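# Move a tray part into the fixture pocket, corners matched

## Task

Pick a single part out of the black tray and put it into the pocket on the raised fixture's top, seated flat, with the part's cut corner lying in the pocket's cut corner.

## Robot and tools

Robot: two six-joint arms, left_arm and right_arm, each ending in a two-finger parallel gripper with a wrist camera. In the scene frame the origin sits at table-top height midway between the nominal bases; +z is up, +x points out over the table, and left_arm is on the +y side (arm names do not match image sides). Calibrated bases: left_arm at (-0.048, +0.264, +0.038) m, right_arm at (-0.008, -0.358, +0.046) m, each turned only slightly about z; up is +z in both base frames. Loose objects may occasionally get a short nudge from outside.

Frames: each arm reports its hand pose, velocities and targets, and its wrist camera pose, in its own base frame. Fixed cameras and the table use the scene frame. Motion offsets run along the axes of that arm's current Hand target. The gripper's fingers point along its +z axis and separate along its y axis; end_effector_position (metres) is the pinch point between the pads, just under 1 cm behind the tips, with orientation as end_effector_quat_wxyz. Reported poses can be a few centimetres off, more at long reach.

execute_actions(actions, cameras): actions is a list of up to 15 actions; each action is a table of up to 15 rows, one row per 1/30 s step, and a short table repeats its last row until 15 steps pass. Every row holds 14 numbers in [-1, 1]: left_arm dx, dy, dz, rx, ry, rz, opening, then right_arm in the same order, always both arms. The six pose numbers are an offset, not a pose, measured from the Hand target at the start of that action (each row from that same start, not from the row before); scale 1.0 = 0.6 m or 180 degrees; rx, ry, rz form a single rotation vector. Repeating an offset in a new action moves further. Six zeros re-request the current Hand target, which also ends a push into an obstacle once the target lies back past the gripper. opening is absolute: +1 open (about 87 mm between pads), +0.5 about 69, 0 about 43, -0.5 about 18, -1 shut. A 0 opening is a real command, so to keep a gripper unchanged resend its present value (see Tool commands). An empty list just returns state and images. cameras: omitted, null or ["all"] gives every camera, [] gives none; a wrong name voids the call.

move(target, speed, blend, opening_speed, blocking, cameras): target is one 14-number row like above, or a list of up to 15 such rows; every row is an offset from the same starting Hand targets. speed is path top speed in m/s, 0.002 to 2.9, default 0.25 (turns up to twice that in rad/s), one value or one per target. blend, in m, rounds corners of a list; 0 default. opening_speed, 0.2 or more per second on the -1..+1 scale, ramps the fingers. blocking=false returns after about 0.5 s while the move continues. The whole move is capped at 10 s; paths ignore obstacles and the other arm; faster moves stray and hit harder. A new opening in a later list row is applied only after everything comes to rest there. The result adds a move: line: done, off_target, moving, held or fault, with limits=paced (pose clipped) or limits=held (steps withheld). An arm not named in the ending is done (within 10 mm and 2 degrees). Neither done nor off_target tells you about contact.

wait(seconds 0 to 10) lets time run while arms keep their last command. stop() brakes a running move. zoom_image(camera, region [x0, y0, x1, y1] in pixels, at most 504 by 504) enlarges part of a camera's latest image. read_manual(section "licences") gives licence text only. finished_scene(scene, 1 or 2) ends the scene irreversibly; the part must stay correctly seated with the robot hands off.

Cameras, all 896x504: cam_head_left, cam_head_right, cam_high, cam_low, cam_left_wrist, cam_right_wrist.

Reading results: Hand target is the last commanded pose after clipping, the base for the next offsets; the gripper often stops short of it, and only a new command closes the gap, so send the missing amount. Tool commands lists present gripper commands. grip_measured is the finger position on the command scale; in Joint positions the gripper's last number is 0 (shut) to 1 (open). Readings may be off by about 1 mm. To hold a part, command roughly 0.04 below the grip_measured value seen at first contact (less for a lighter grip). Joint velocities may say within noise. Joint torques include gravity and friction, have per-unit offsets, and joints 1 to 3 flip sign beyond ±28 N m. Motor temperatures: MOTOR HOT appears at 75 °C; OVER-TEMPERATURE FAULT at 90 °C folds that arm and disables it; at 100 °C it goes limp.

Control cautions: each step the commanded orientation is limited to within 40 degrees of the measured one, and position wins over orientation when both cannot be met. Friction and weight can leave the gripper low, short or tilted, and tiny moves may not happen or go astray; check position and tilt after every move and correct. Keep paths away from an arm's own base and avoid the wrist passing near joint 1's axis, or the shoulder posture may flip. Keep the arms from hitting or squeezing each other, including closing a gripper on the other arm's fingers. Do not drop the part, release it while it moves, slam or shove hard, and never let anything leave the table. Holding loads, stretched poses and pushing against unreachable targets heat motors.

Each tool is called after ">>>" as name(argument=value, ...), one argument or row to a line, values as JSON.

## Session

>>> execute_actions(
  actions=[],
)

Scene clock: 0.00 s.
left_arm: end_effector_position=(+0.3892, +0.0250, +0.0530) grip_measured=+1.000 end_effector_quat_wxyz=(+0.581, -0.031, +0.813, +0.027) | right_arm: end_effector_position=(+0.3951, -0.0237, +0.0494) grip_measured=+0.986 end_effector_quat_wxyz=(+0.590, +0.024, +0.805, -0.049)
Joint positions: left_arm=[0.05 1.57 0.384 0.857 -0.032 -0.002 1] | right_arm=[-0.017 1.632 0.384 0.944 0.091 -0.023 0.993]
Joint velocities: within noise
Joint torques (N m): no reading
Motor temperatures (°C): left_arm=[18 23 21 22 18 19 18] | right_arm=[21 24 23 26 20 20 18]
Heat: left arm: 23 °C; right arm: 26 °C.
Hand target: left_arm +0.3941, +0.0253, +0.0623; +0.593, -0.031, +0.804, +0.027 | right_arm +0.3992, -0.0238, +0.0571; +0.600, +0.025, +0.798, -0.049
Tool commands: left_gripper/opening=+1.0 right_gripper/opening=+1.0

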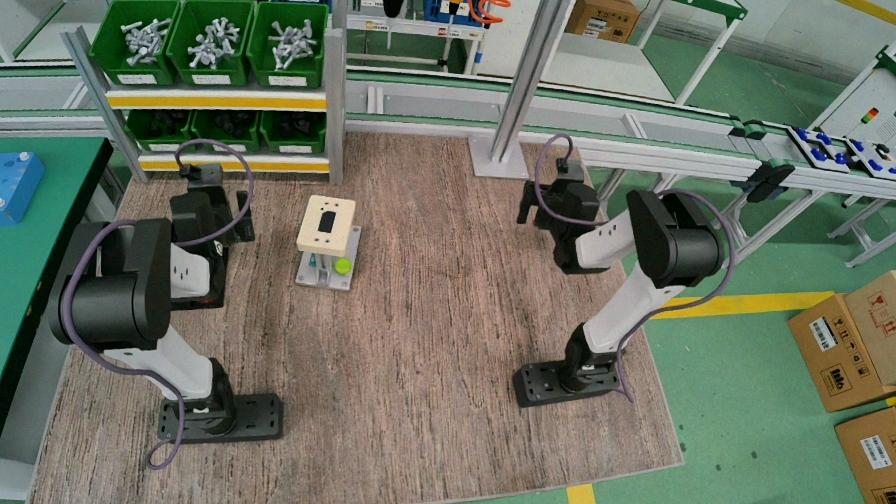

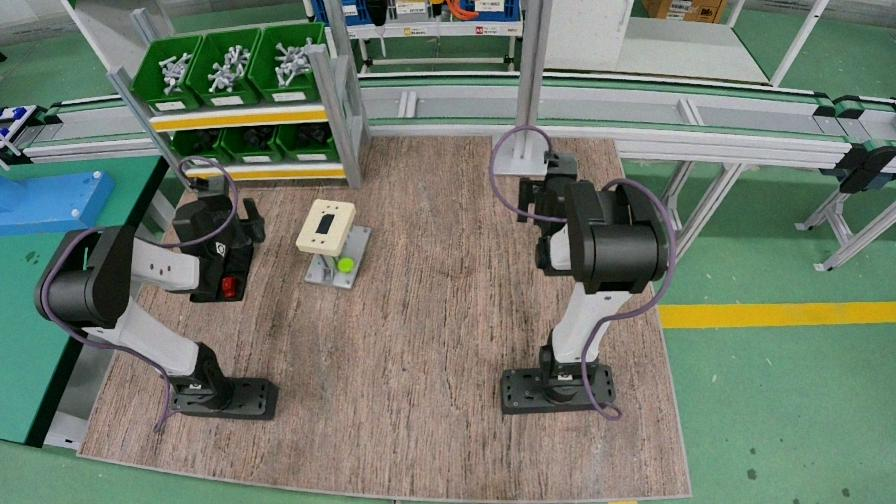

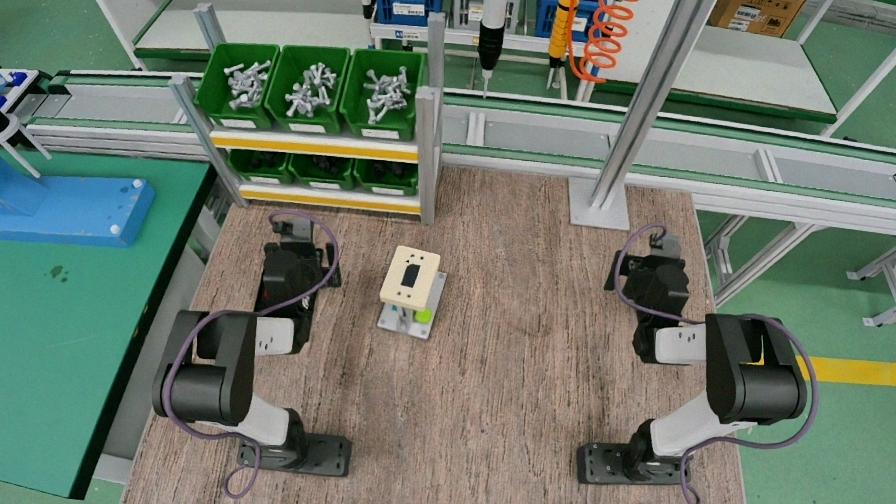

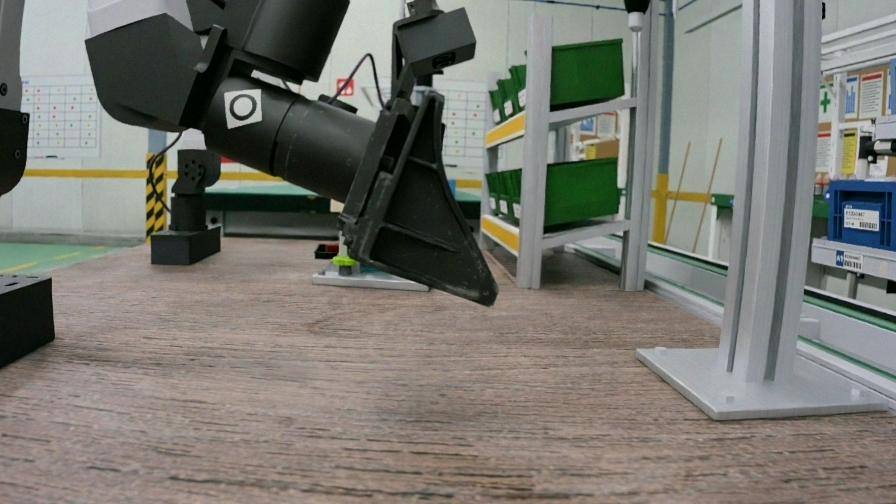

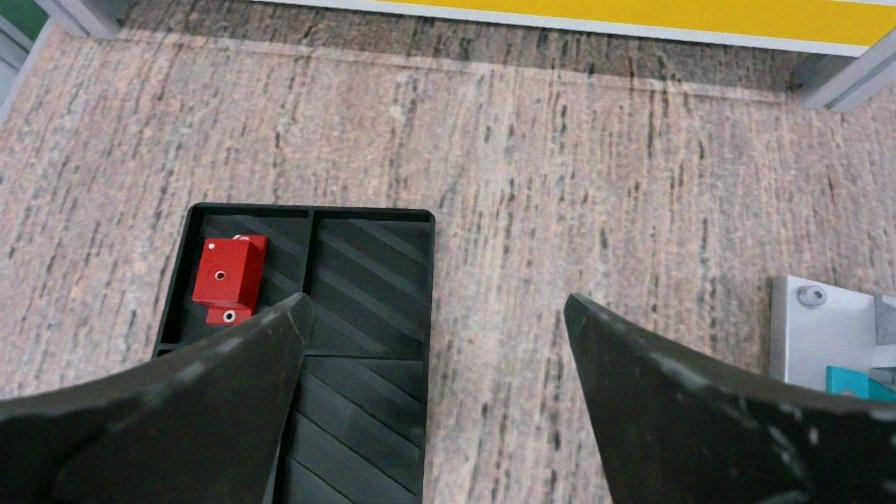

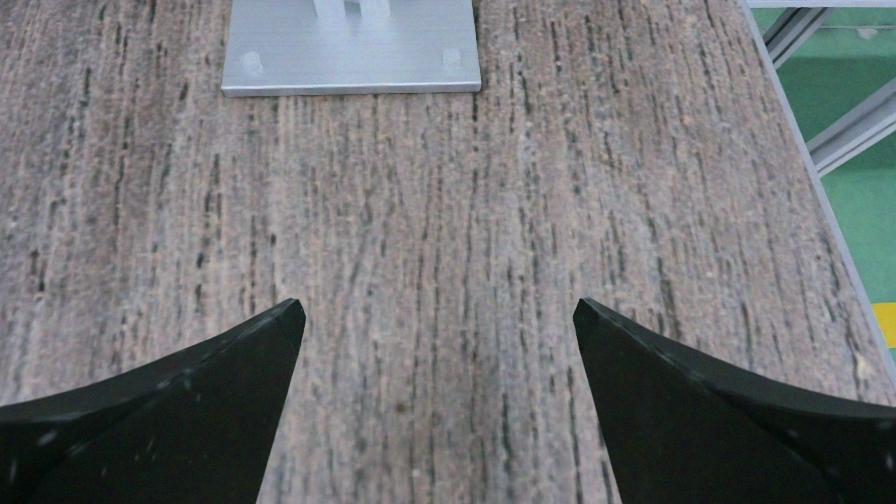

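>>> zoom_image(
  camera="cam_left_wrist",
  region=[140, 190, 340, 350],
)

>>> zoom_image(
  camera="cam_high",
  region=[360, 230, 470, 350],
)

>>> zoom_image(
  camera="cam_head_right",
  region=[170, 180, 390, 320],
)

>>> zoom_image(
  camera="cam_head_left",
  region=[280, 180, 380, 300],
)

Scaled by 2.520 from the camera's 896x504 image, which has a finer 1280x720 frame.

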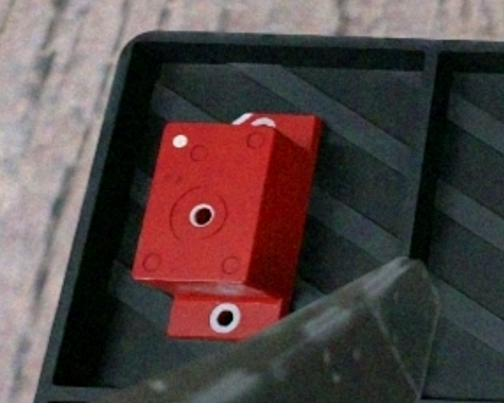

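Scaled by 4.200 from the camera's 896x504 image, which has a finer 1280x720 frame.

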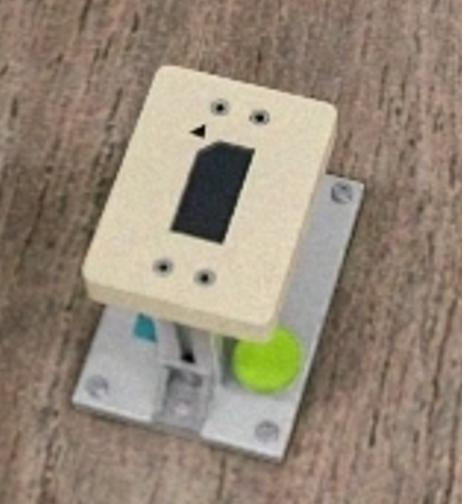

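Scaled by 2.291 from the camera's 896x504 image, which has a finer 1280x720 frame.

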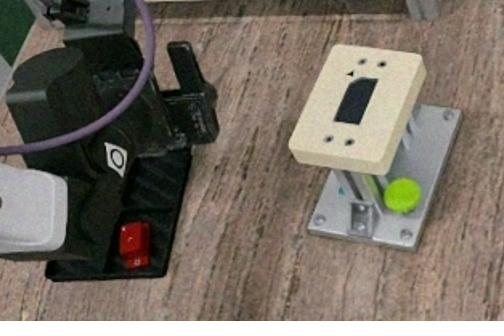

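Scaled by 4.200 from the camera's 896x504 image, which has a finer 1280x720 frame.

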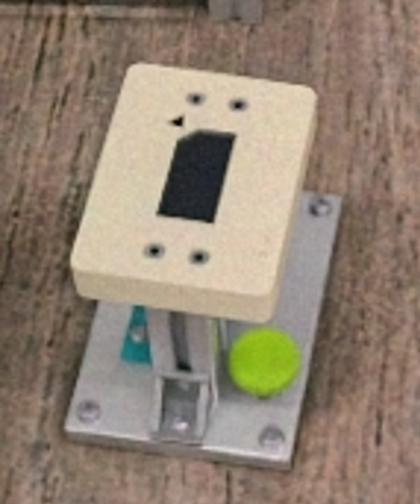

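>>> move(
  target=[-0.192,0.115,-0.225,0,0,0,1,0,0,0,0,0,0,1],
  speed=0.3,
)

Scene clock: 40.17 s.
left_arm: end_effector_position=(+0.2907, +0.0835, +0.1991) grip_measured=+1.000 end_effector_quat_wxyz=(+0.584, -0.040, +0.811, +0.023) | right_arm: end_effector_position=(+0.3951, -0.0237, +0.0494) grip_measured=+0.986 end_effector_quat_wxyz=(+0.590, +0.024, +0.805, -0.049)
Joint positions: left_arm=[0.47 0.788 0.622 -0.181 0.361 0.118 1] | right_arm=[-0.017 1.632 0.384 0.944 0.091 -0.023 0.993]
Joint torques (N m): left_arm=[0.31 -0.47 10.77 1.79 0.32 0.13] | right_arm=[0.05 -5.85 5.19 1.85 -0.05 -0.04]
Motor temperatures (°C): left_arm=[18 25 23 28 18 19 18] | right_arm=[21 26 25 32 20 20 18]
Heat: left arm: 28 °C; right arm: 32 °C.
Hand target: left_arm +0.2939, +0.0852, +0.2128; +0.593, -0.030, +0.804, +0.027 | right_arm +0.3992, -0.0238, +0.0572; +0.600, +0.025, +0.798, -0.049
Off the commanded pose: left_arm 0.014 m, 2 deg | right_arm 0.009 m, 1 deg.
move: off_target (left_arm)

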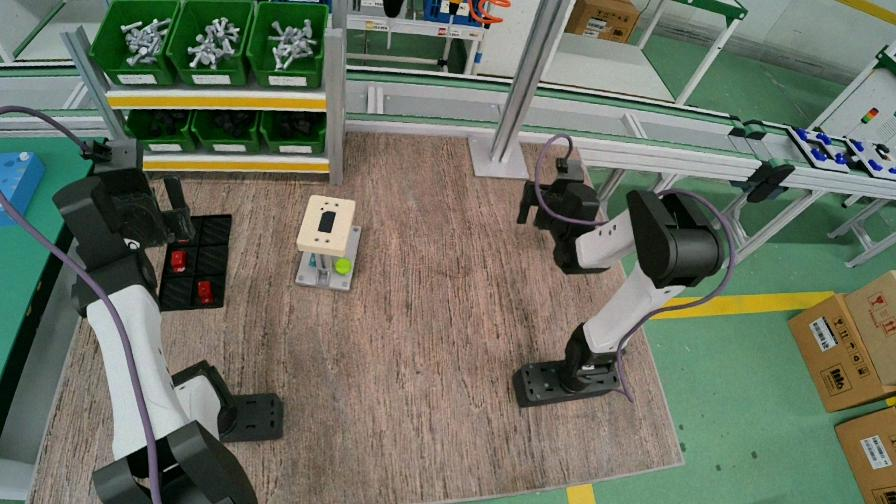

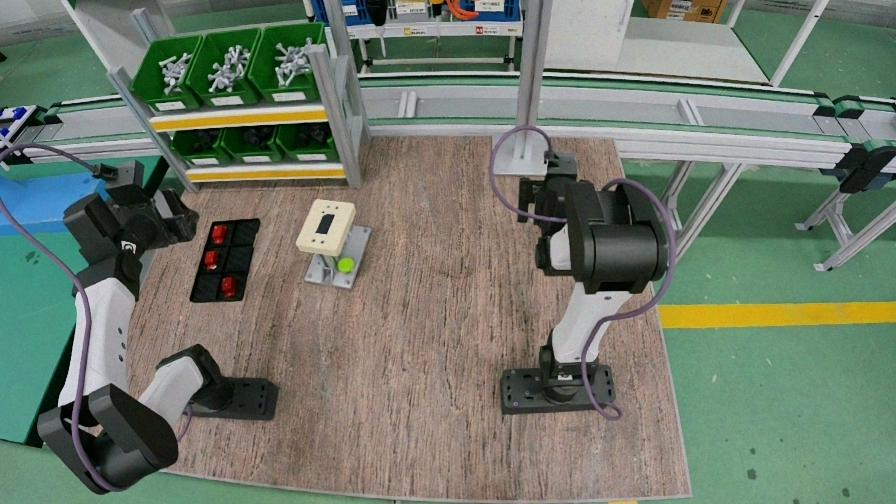

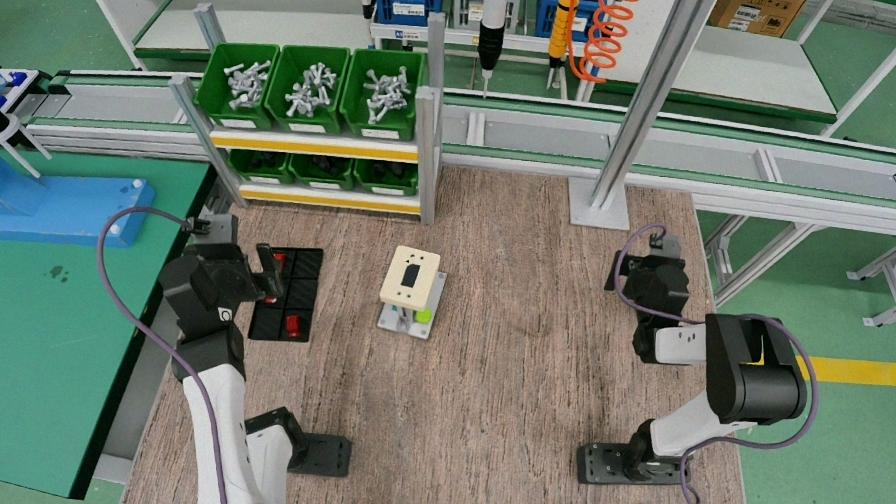

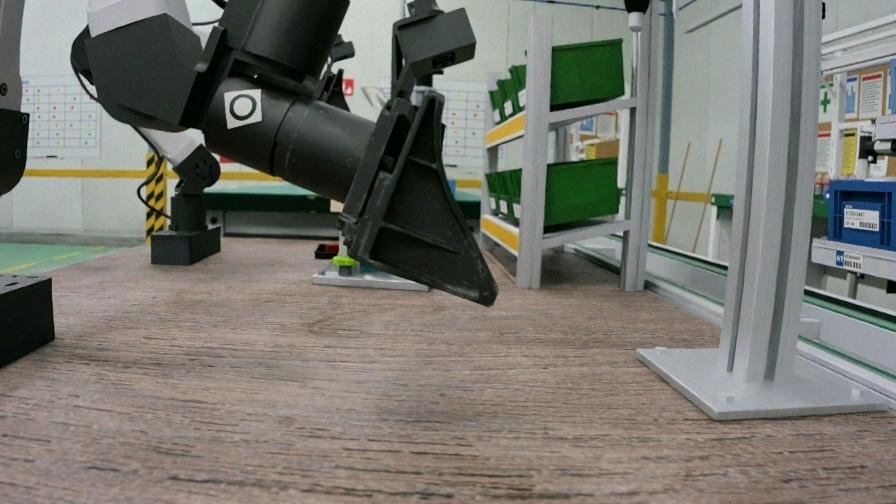

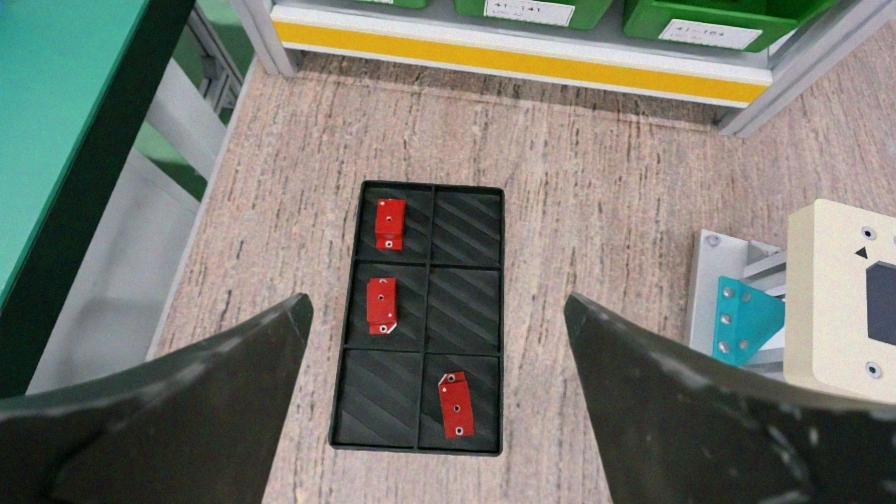

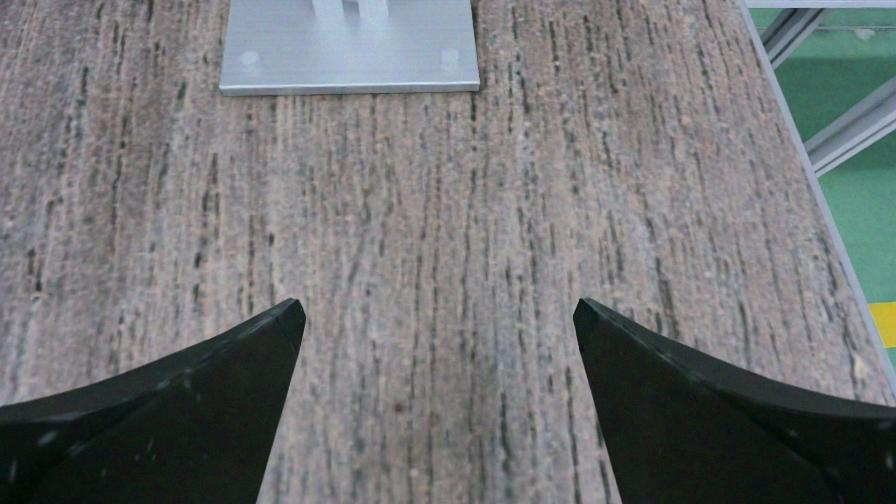

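>>> zoom_image(
  camera="cam_left_wrist",
  region=[320, 170, 520, 460],
)

>>> zoom_image(
  camera="cam_left_wrist",
  region=[410, 350, 520, 450],
)

>>> zoom_image(
  camera="cam_left_wrist",
  region=[340, 190, 450, 340],
)

>>> zoom_image(
  camera="cam_left_wrist",
  region=[680, 190, 896, 440],
)

Scaled by 1.738 from the camera's 896x504 image, which has a finer 1280x720 frame.

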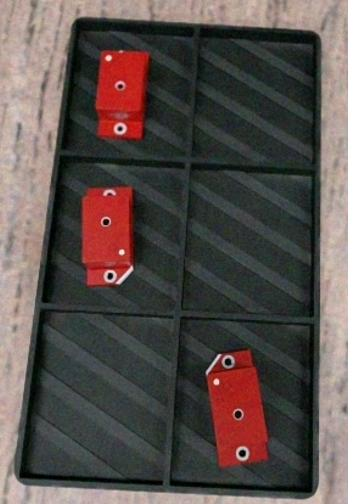

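Scaled by 4.582 from the camera's 896x504 image, which has a finer 1280x720 frame.

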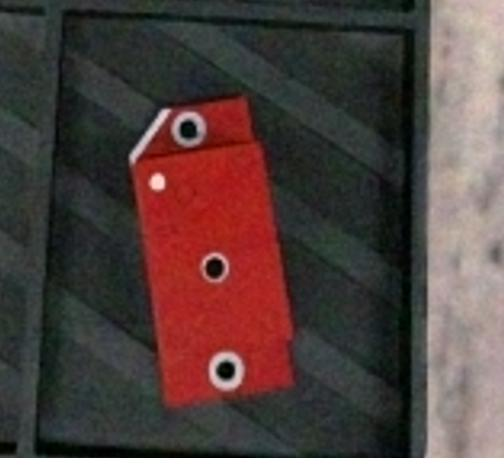

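Scaled by 3.360 from the camera's 896x504 image, which has a finer 1280x720 frame.

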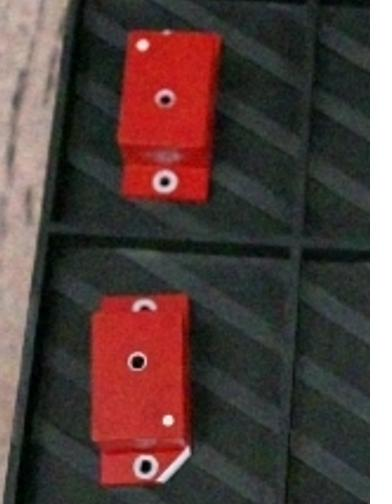

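Scaled by 2.016 from the camera's 896x504 image, which has a finer 1280x720 frame.

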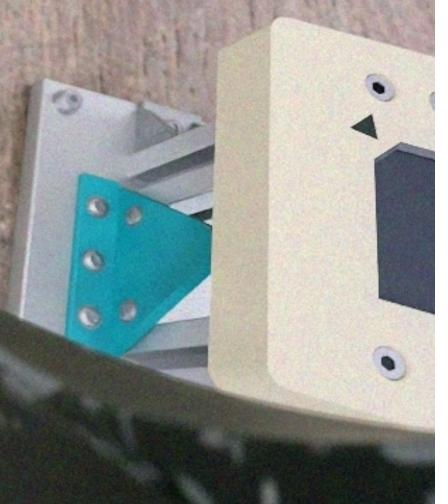

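>>> move(
  target=[0.175,-0.0215,0.014,-0.0346,0.4045,-0.0514,0,0,0,0,0,0,0,1],
  speed=0.4,
  cameras=["cam_left_wrist","cam_high","cam_head_right"],
)

Scene clock: 105.87 s.
left_arm: end_effector_position=(+0.2692, +0.0701, +0.1062) grip_measured=+0.000 end_effector_quat_wxyz=(+0.000, -0.129, +0.992, -0.007) | right_arm: end_effector_position=(+0.3951, -0.0237, +0.0494) grip_measured=+0.986 end_effector_quat_wxyz=(+0.590, +0.024, +0.805, -0.049)
Joint positions: left_arm=[0.263 1.756 1.447 -1.264 0.014 0.004 0.5] | right_arm=[-0.017 1.632 0.384 0.944 0.091 -0.023 0.993]
Joint torques (N m): left_arm=[-0.87 -6.84 8.64 0.19 -0.06 -0.09] | right_arm=[0.05 -5.83 5.2 1.85 -0.04 -0.04]
Motor temperatures (°C): left_arm=[18 23 32 27 18 19 18] | right_arm=[21 27 25 34 20 20 18]
Heat: left arm: 32 °C; right arm: 34 °C.
Hand target: left_arm +0.2720, +0.0713, +0.1099; -0.001, -0.131, +0.991, +0.000 | right_arm +0.3992, -0.0238, +0.0572; +0.600, +0.025, +0.798, -0.049
Off the commanded pose: left_arm 0.005 m, 1 deg | right_arm 0.009 m, 1 deg.
move: done
Images, in order (width x height): cam_head_right 896x504, cam_high 896x504, cam_left_wrist 896x504.

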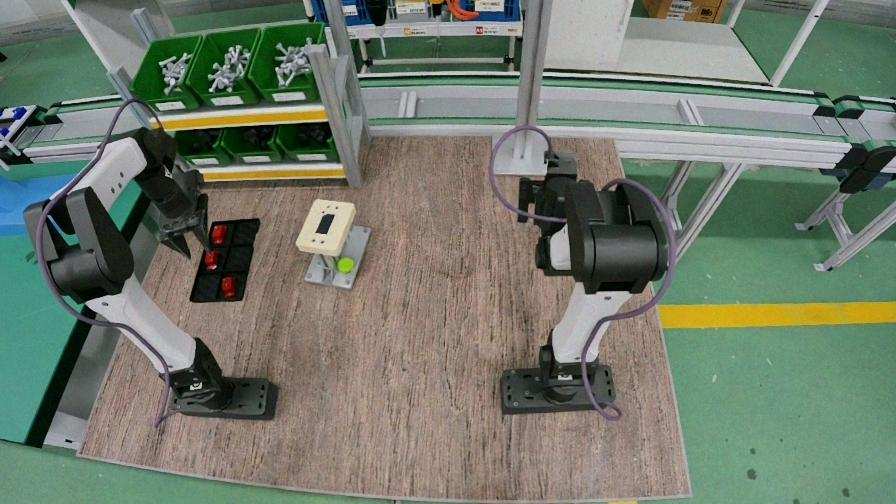

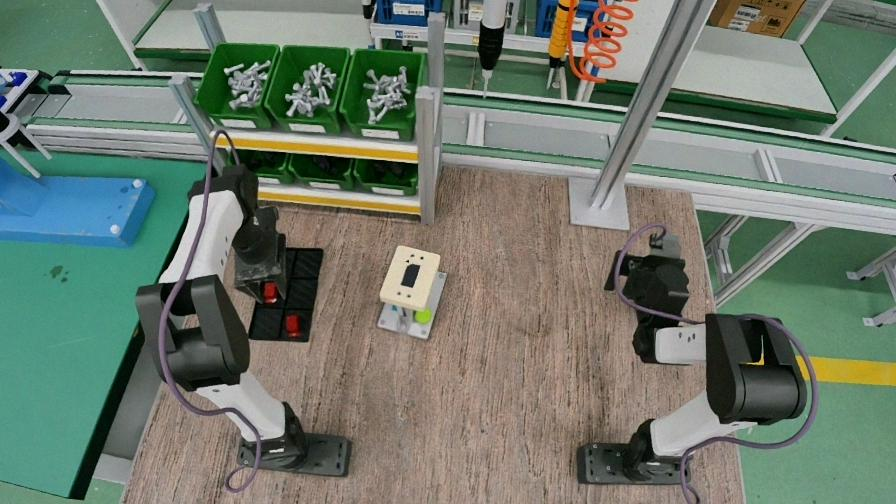

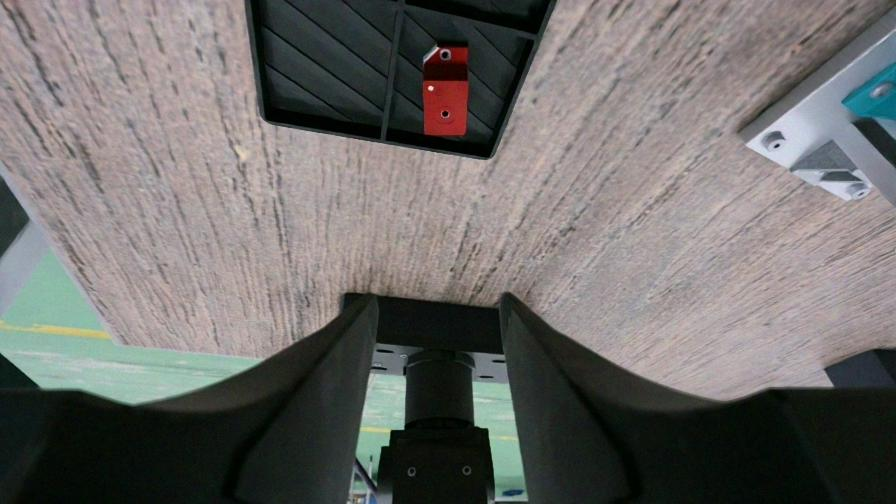

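>>> zoom_image(
  camera="cam_left_wrist",
  region=[380, 10, 560, 170],
)

>>> zoom_image(
  camera="cam_left_wrist",
  region=[300, 250, 600, 504],
)

Scaled by 2.800 from the camera's 896x504 image, which has a finer 1280x720 frame.

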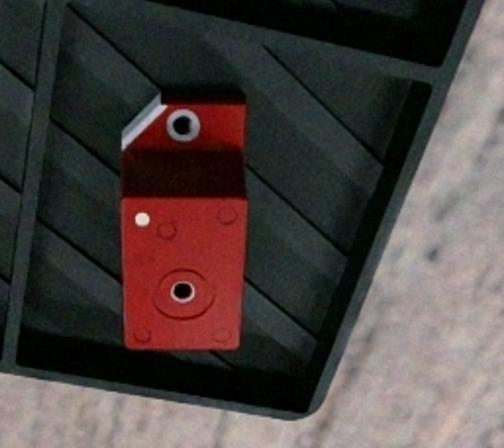

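Scaled by 1.680 from the camera's 896x504 image, which has a finer 1280x720 frame.

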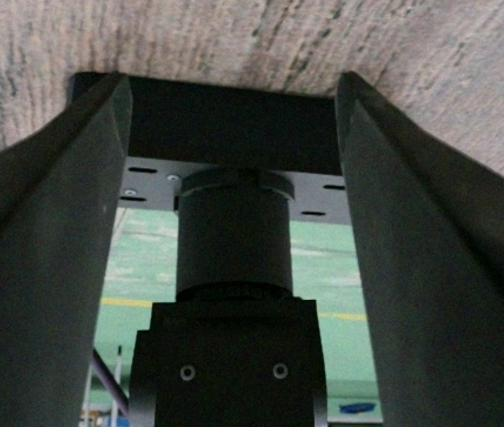

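>>> move(
  target=[0,0,0.14,0,0,0,0,0,0,0,0,0,0,1],
  speed=0.2,
  cameras=["cam_left_wrist","cam_high","cam_head_left"],
)

>>> zoom_image(
  camera="cam_left_wrist",
  region=[300, 130, 600, 330],
)

Scene clock: 155.60 s.
left_arm: end_effector_position=(+0.2675, +0.0696, +0.0299) grip_measured=+0.000 end_effector_quat_wxyz=(-0.006, -0.129, +0.992, -0.008) | right_arm: end_effector_position=(+0.3951, -0.0237, +0.0494) grip_measured=+0.986 end_effector_quat_wxyz=(+0.590, +0.024, +0.805, -0.049)
Joint positions: left_arm=[0.263 1.823 1.217 -0.978 0.014 0.003 0.5] | right_arm=[-0.017 1.632 0.384 0.944 0.091 -0.023 0.993]
Joint torques (N m): left_arm=[-0.85 -7.06 5.56 0.55 -0.05 -0.08] | right_arm=[0.05 -5.83 5.2 1.85 -0.04 -0.04]
Heat: left arm: 30 °C; right arm: 36 °C.
Hand target: left_arm +0.2718, +0.0712, +0.0259; -0.001, -0.131, +0.991, +0.000 | right_arm +0.3992, -0.0238, +0.0572; +0.600, +0.025, +0.798, -0.049
Off the commanded pose: left_arm 0.006 m, 1 deg | right_arm 0.009 m, 1 deg.
move: done
Images, in order (width x height): cam_head_left 896x504, cam_high 896x504, cam_left_wrist 896x504.

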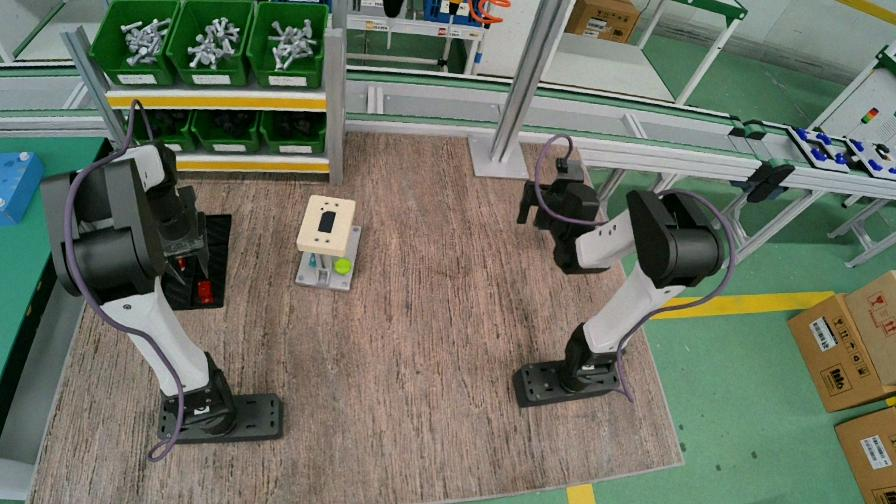

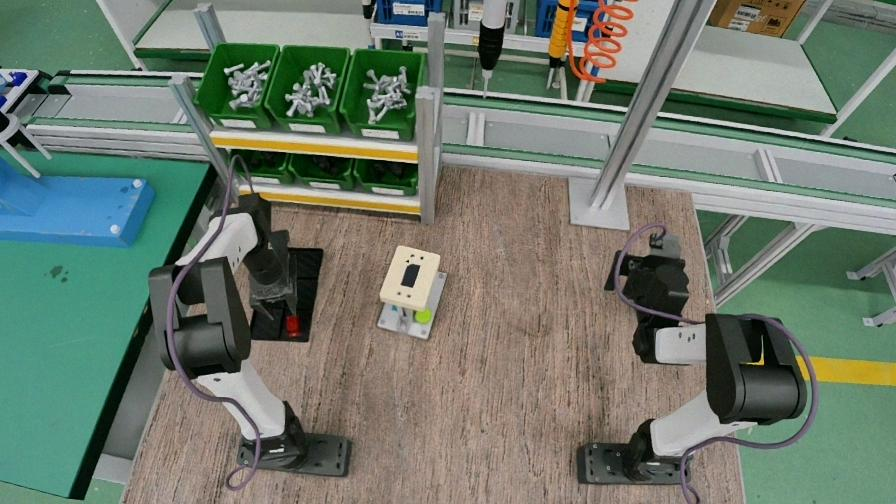

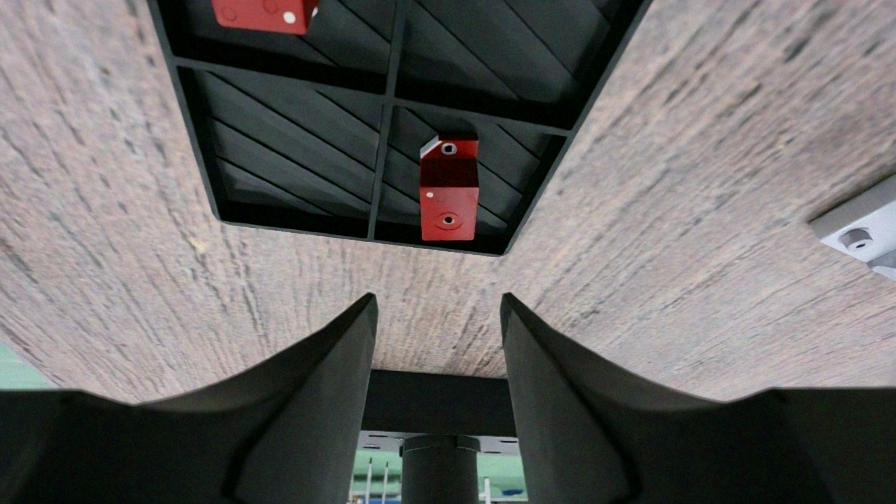

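Scaled by 1.680 from the camera's 896x504 image, which has a finer 1280x720 frame.

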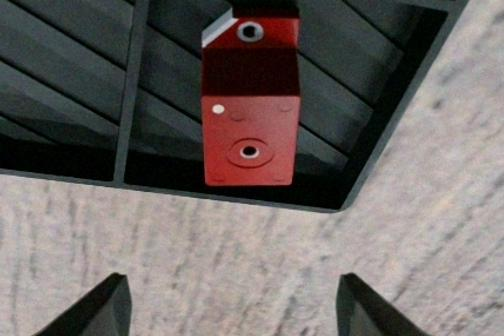

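>>> move(
  target=[-0.005,-0.0063,0.045,0,0,0,-0.2,0,0,0,0,0,0,1],
  speed=0.12,
  cameras=["cam_left_wrist","cam_low"],
)

>>> zoom_image(
  camera="cam_left_wrist",
  region=[300, 150, 600, 350],
)

Scene clock: 170.07 s.
left_arm: end_effector_position=(+0.2722, +0.0671, +0.0037) grip_measured=-0.200 end_effector_quat_wxyz=(-0.005, -0.129, +0.992, -0.007) | right_arm: end_effector_position=(+0.3951, -0.0237, +0.0494) grip_measured=+0.986 end_effector_quat_wxyz=(+0.590, +0.024, +0.805, -0.049)
Joint positions: left_arm=[0.251 1.875 1.171 -0.878 0.014 -0.008 0.4] | right_arm=[-0.017 1.632 0.384 0.944 0.091 -0.023 0.993]
Joint torques (N m): left_arm=[-0.88 -7.1 5.22 0.54 -0.05 -0.08] | right_arm=[0.05 -5.83 5.2 1.85 -0.05 -0.04]
Heat: left arm: 29 °C; right arm: 36 °C.
Hand target: left_arm +0.2757, +0.0683, -0.0011; -0.001, -0.131, +0.991, +0.000 | right_arm +0.3992, -0.0238, +0.0572; +0.600, +0.025, +0.798, -0.049
Off the commanded pose: left_arm 0.006 m, 1 deg | right_arm 0.009 m, 1 deg.
move: done
Images, in order (width x height): cam_low 896x504, cam_left_wrist 896x504.

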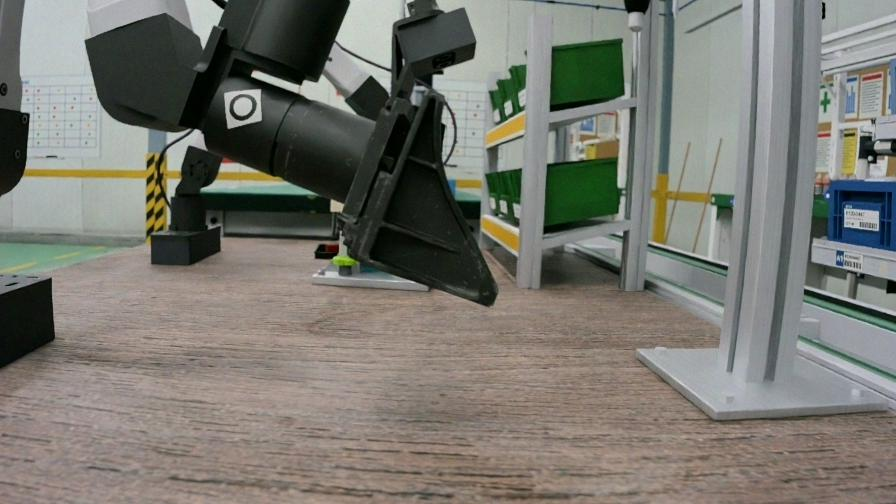

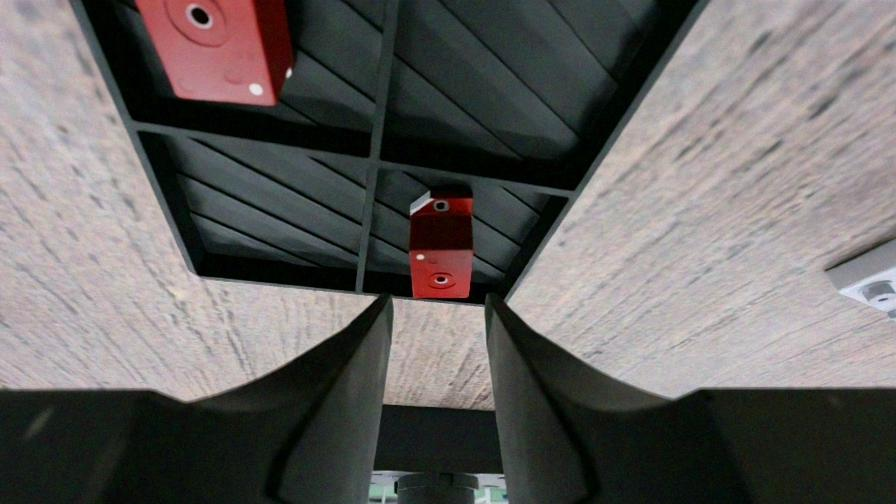

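Scaled by 1.680 from the camera's 896x504 image, which has a finer 1280x720 frame.

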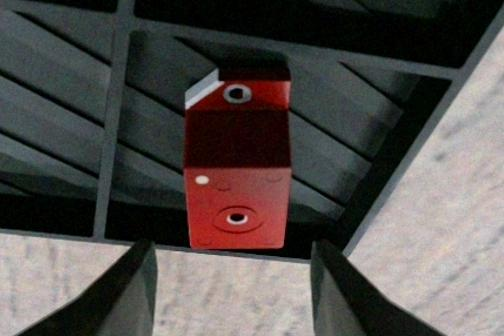

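>>> move(
  target=[-0.0033,-0.001,0.0325,0,0,0,-0.35,0,0,0,0,0,0,1],
  speed=0.06,
  cameras=["cam_left_wrist"],
)

>>> zoom_image(
  camera="cam_left_wrist",
  region=[300, 200, 600, 400],
)

Scene clock: 181.00 s.
left_arm: end_effector_position=(+0.2746, +0.0677, -0.0154) grip_measured=-0.350 end_effector_quat_wxyz=(-0.004, -0.130, +0.991, -0.007) | right_arm: end_effector_position=(+0.3951, -0.0237, +0.0494) grip_measured=+0.986 end_effector_quat_wxyz=(+0.590, +0.024, +0.805, -0.049)
Joint positions: left_arm=[0.251 1.917 1.144 -0.807 0.014 -0.01 0.325] | right_arm=[-0.017 1.632 0.384 0.944 0.091 -0.023 0.993]
Joint torques (N m): left_arm=[-1.05 -7.21 4.97 0.56 -0.05 -0.08] | right_arm=[0.03 -5.85 5.19 1.85 -0.05 -0.03]
Heat: left arm: 28 °C; right arm: 36 °C.
Hand target: left_arm +0.2777, +0.0682, -0.0206; -0.001, -0.131, +0.991, +0.000 | right_arm +0.3992, -0.0238, +0.0572; +0.600, +0.025, +0.798, -0.049
Off the commanded pose: left_arm 0.006 m, 1 deg | right_arm 0.009 m, 1 deg.
move: done
Images, in order (width x height): cam_left_wrist 896x504.

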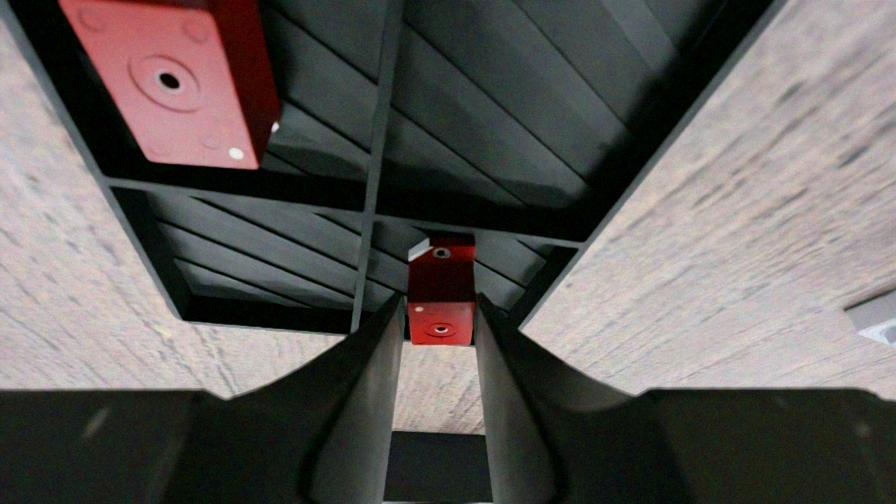

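Scaled by 1.680 from the camera's 896x504 image, which has a finer 1280x720 frame.

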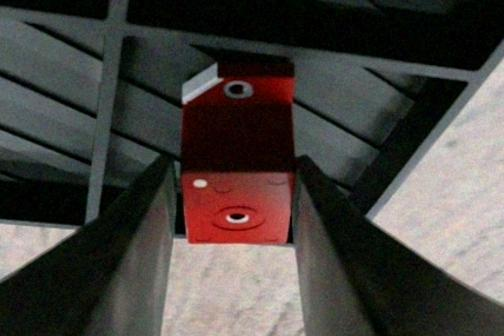

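>>> move(
  target=[0,0,0,0,0,0,-0.52,0,0,0,0,0,0,1],
  opening_speed=0.2,
  cameras=["cam_left_wrist"],
)

>>> zoom_image(
  camera="cam_left_wrist",
  region=[300, 200, 600, 400],
)

Scene clock: 185.93 s.
left_arm: end_effector_position=(+0.2750, +0.0672, -0.0155) grip_measured=-0.408 end_effector_quat_wxyz=(-0.003, -0.130, +0.992, -0.007) | right_arm: end_effector_position=(+0.3951, -0.0237, +0.0494) grip_measured=+0.986 end_effector_quat_wxyz=(+0.590, +0.024, +0.805, -0.049)
Joint positions: left_arm=[0.249 1.917 1.144 -0.806 0.013 -0.01 0.296] | right_arm=[-0.017 1.632 0.384 0.944 0.091 -0.023 0.993]
Joint torques (N m): left_arm=[-0.85 -7.23 4.97 0.55 -0.06 -0.07] | right_arm=[0.05 -5.85 5.2 1.85 -0.05 -0.04]
Heat: left arm: 28 °C; right arm: 37 °C.
Hand target: left_arm +0.2778, +0.0683, -0.0206; -0.001, -0.131, +0.991, +0.000 | right_arm +0.3992, -0.0238, +0.0572; +0.600, +0.025, +0.798, -0.049
Off the commanded pose: left_arm 0.006 m, 1 deg | right_arm 0.009 m, 1 deg.
move: done
Images, in order (width x height): cam_left_wrist 896x504.

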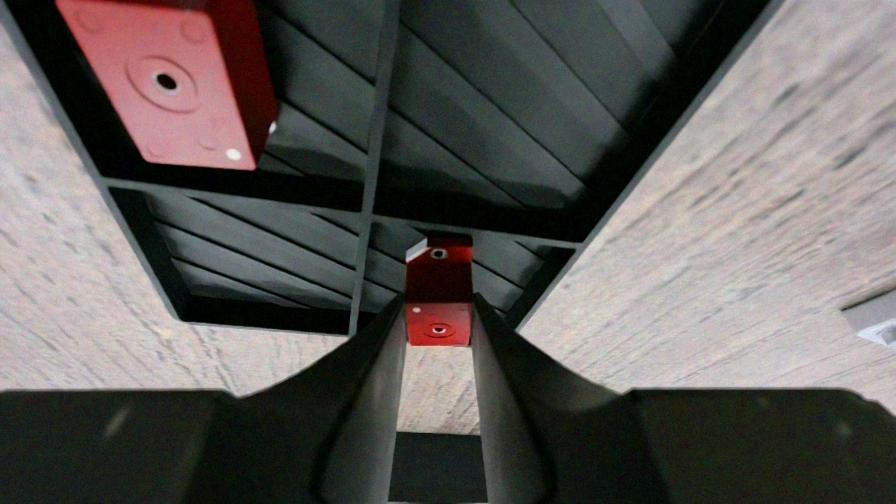

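Scaled by 1.680 from the camera's 896x504 image, which has a finer 1280x720 frame.

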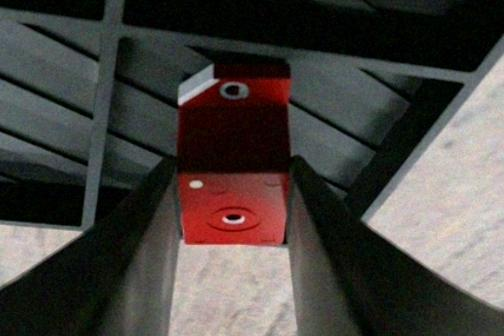

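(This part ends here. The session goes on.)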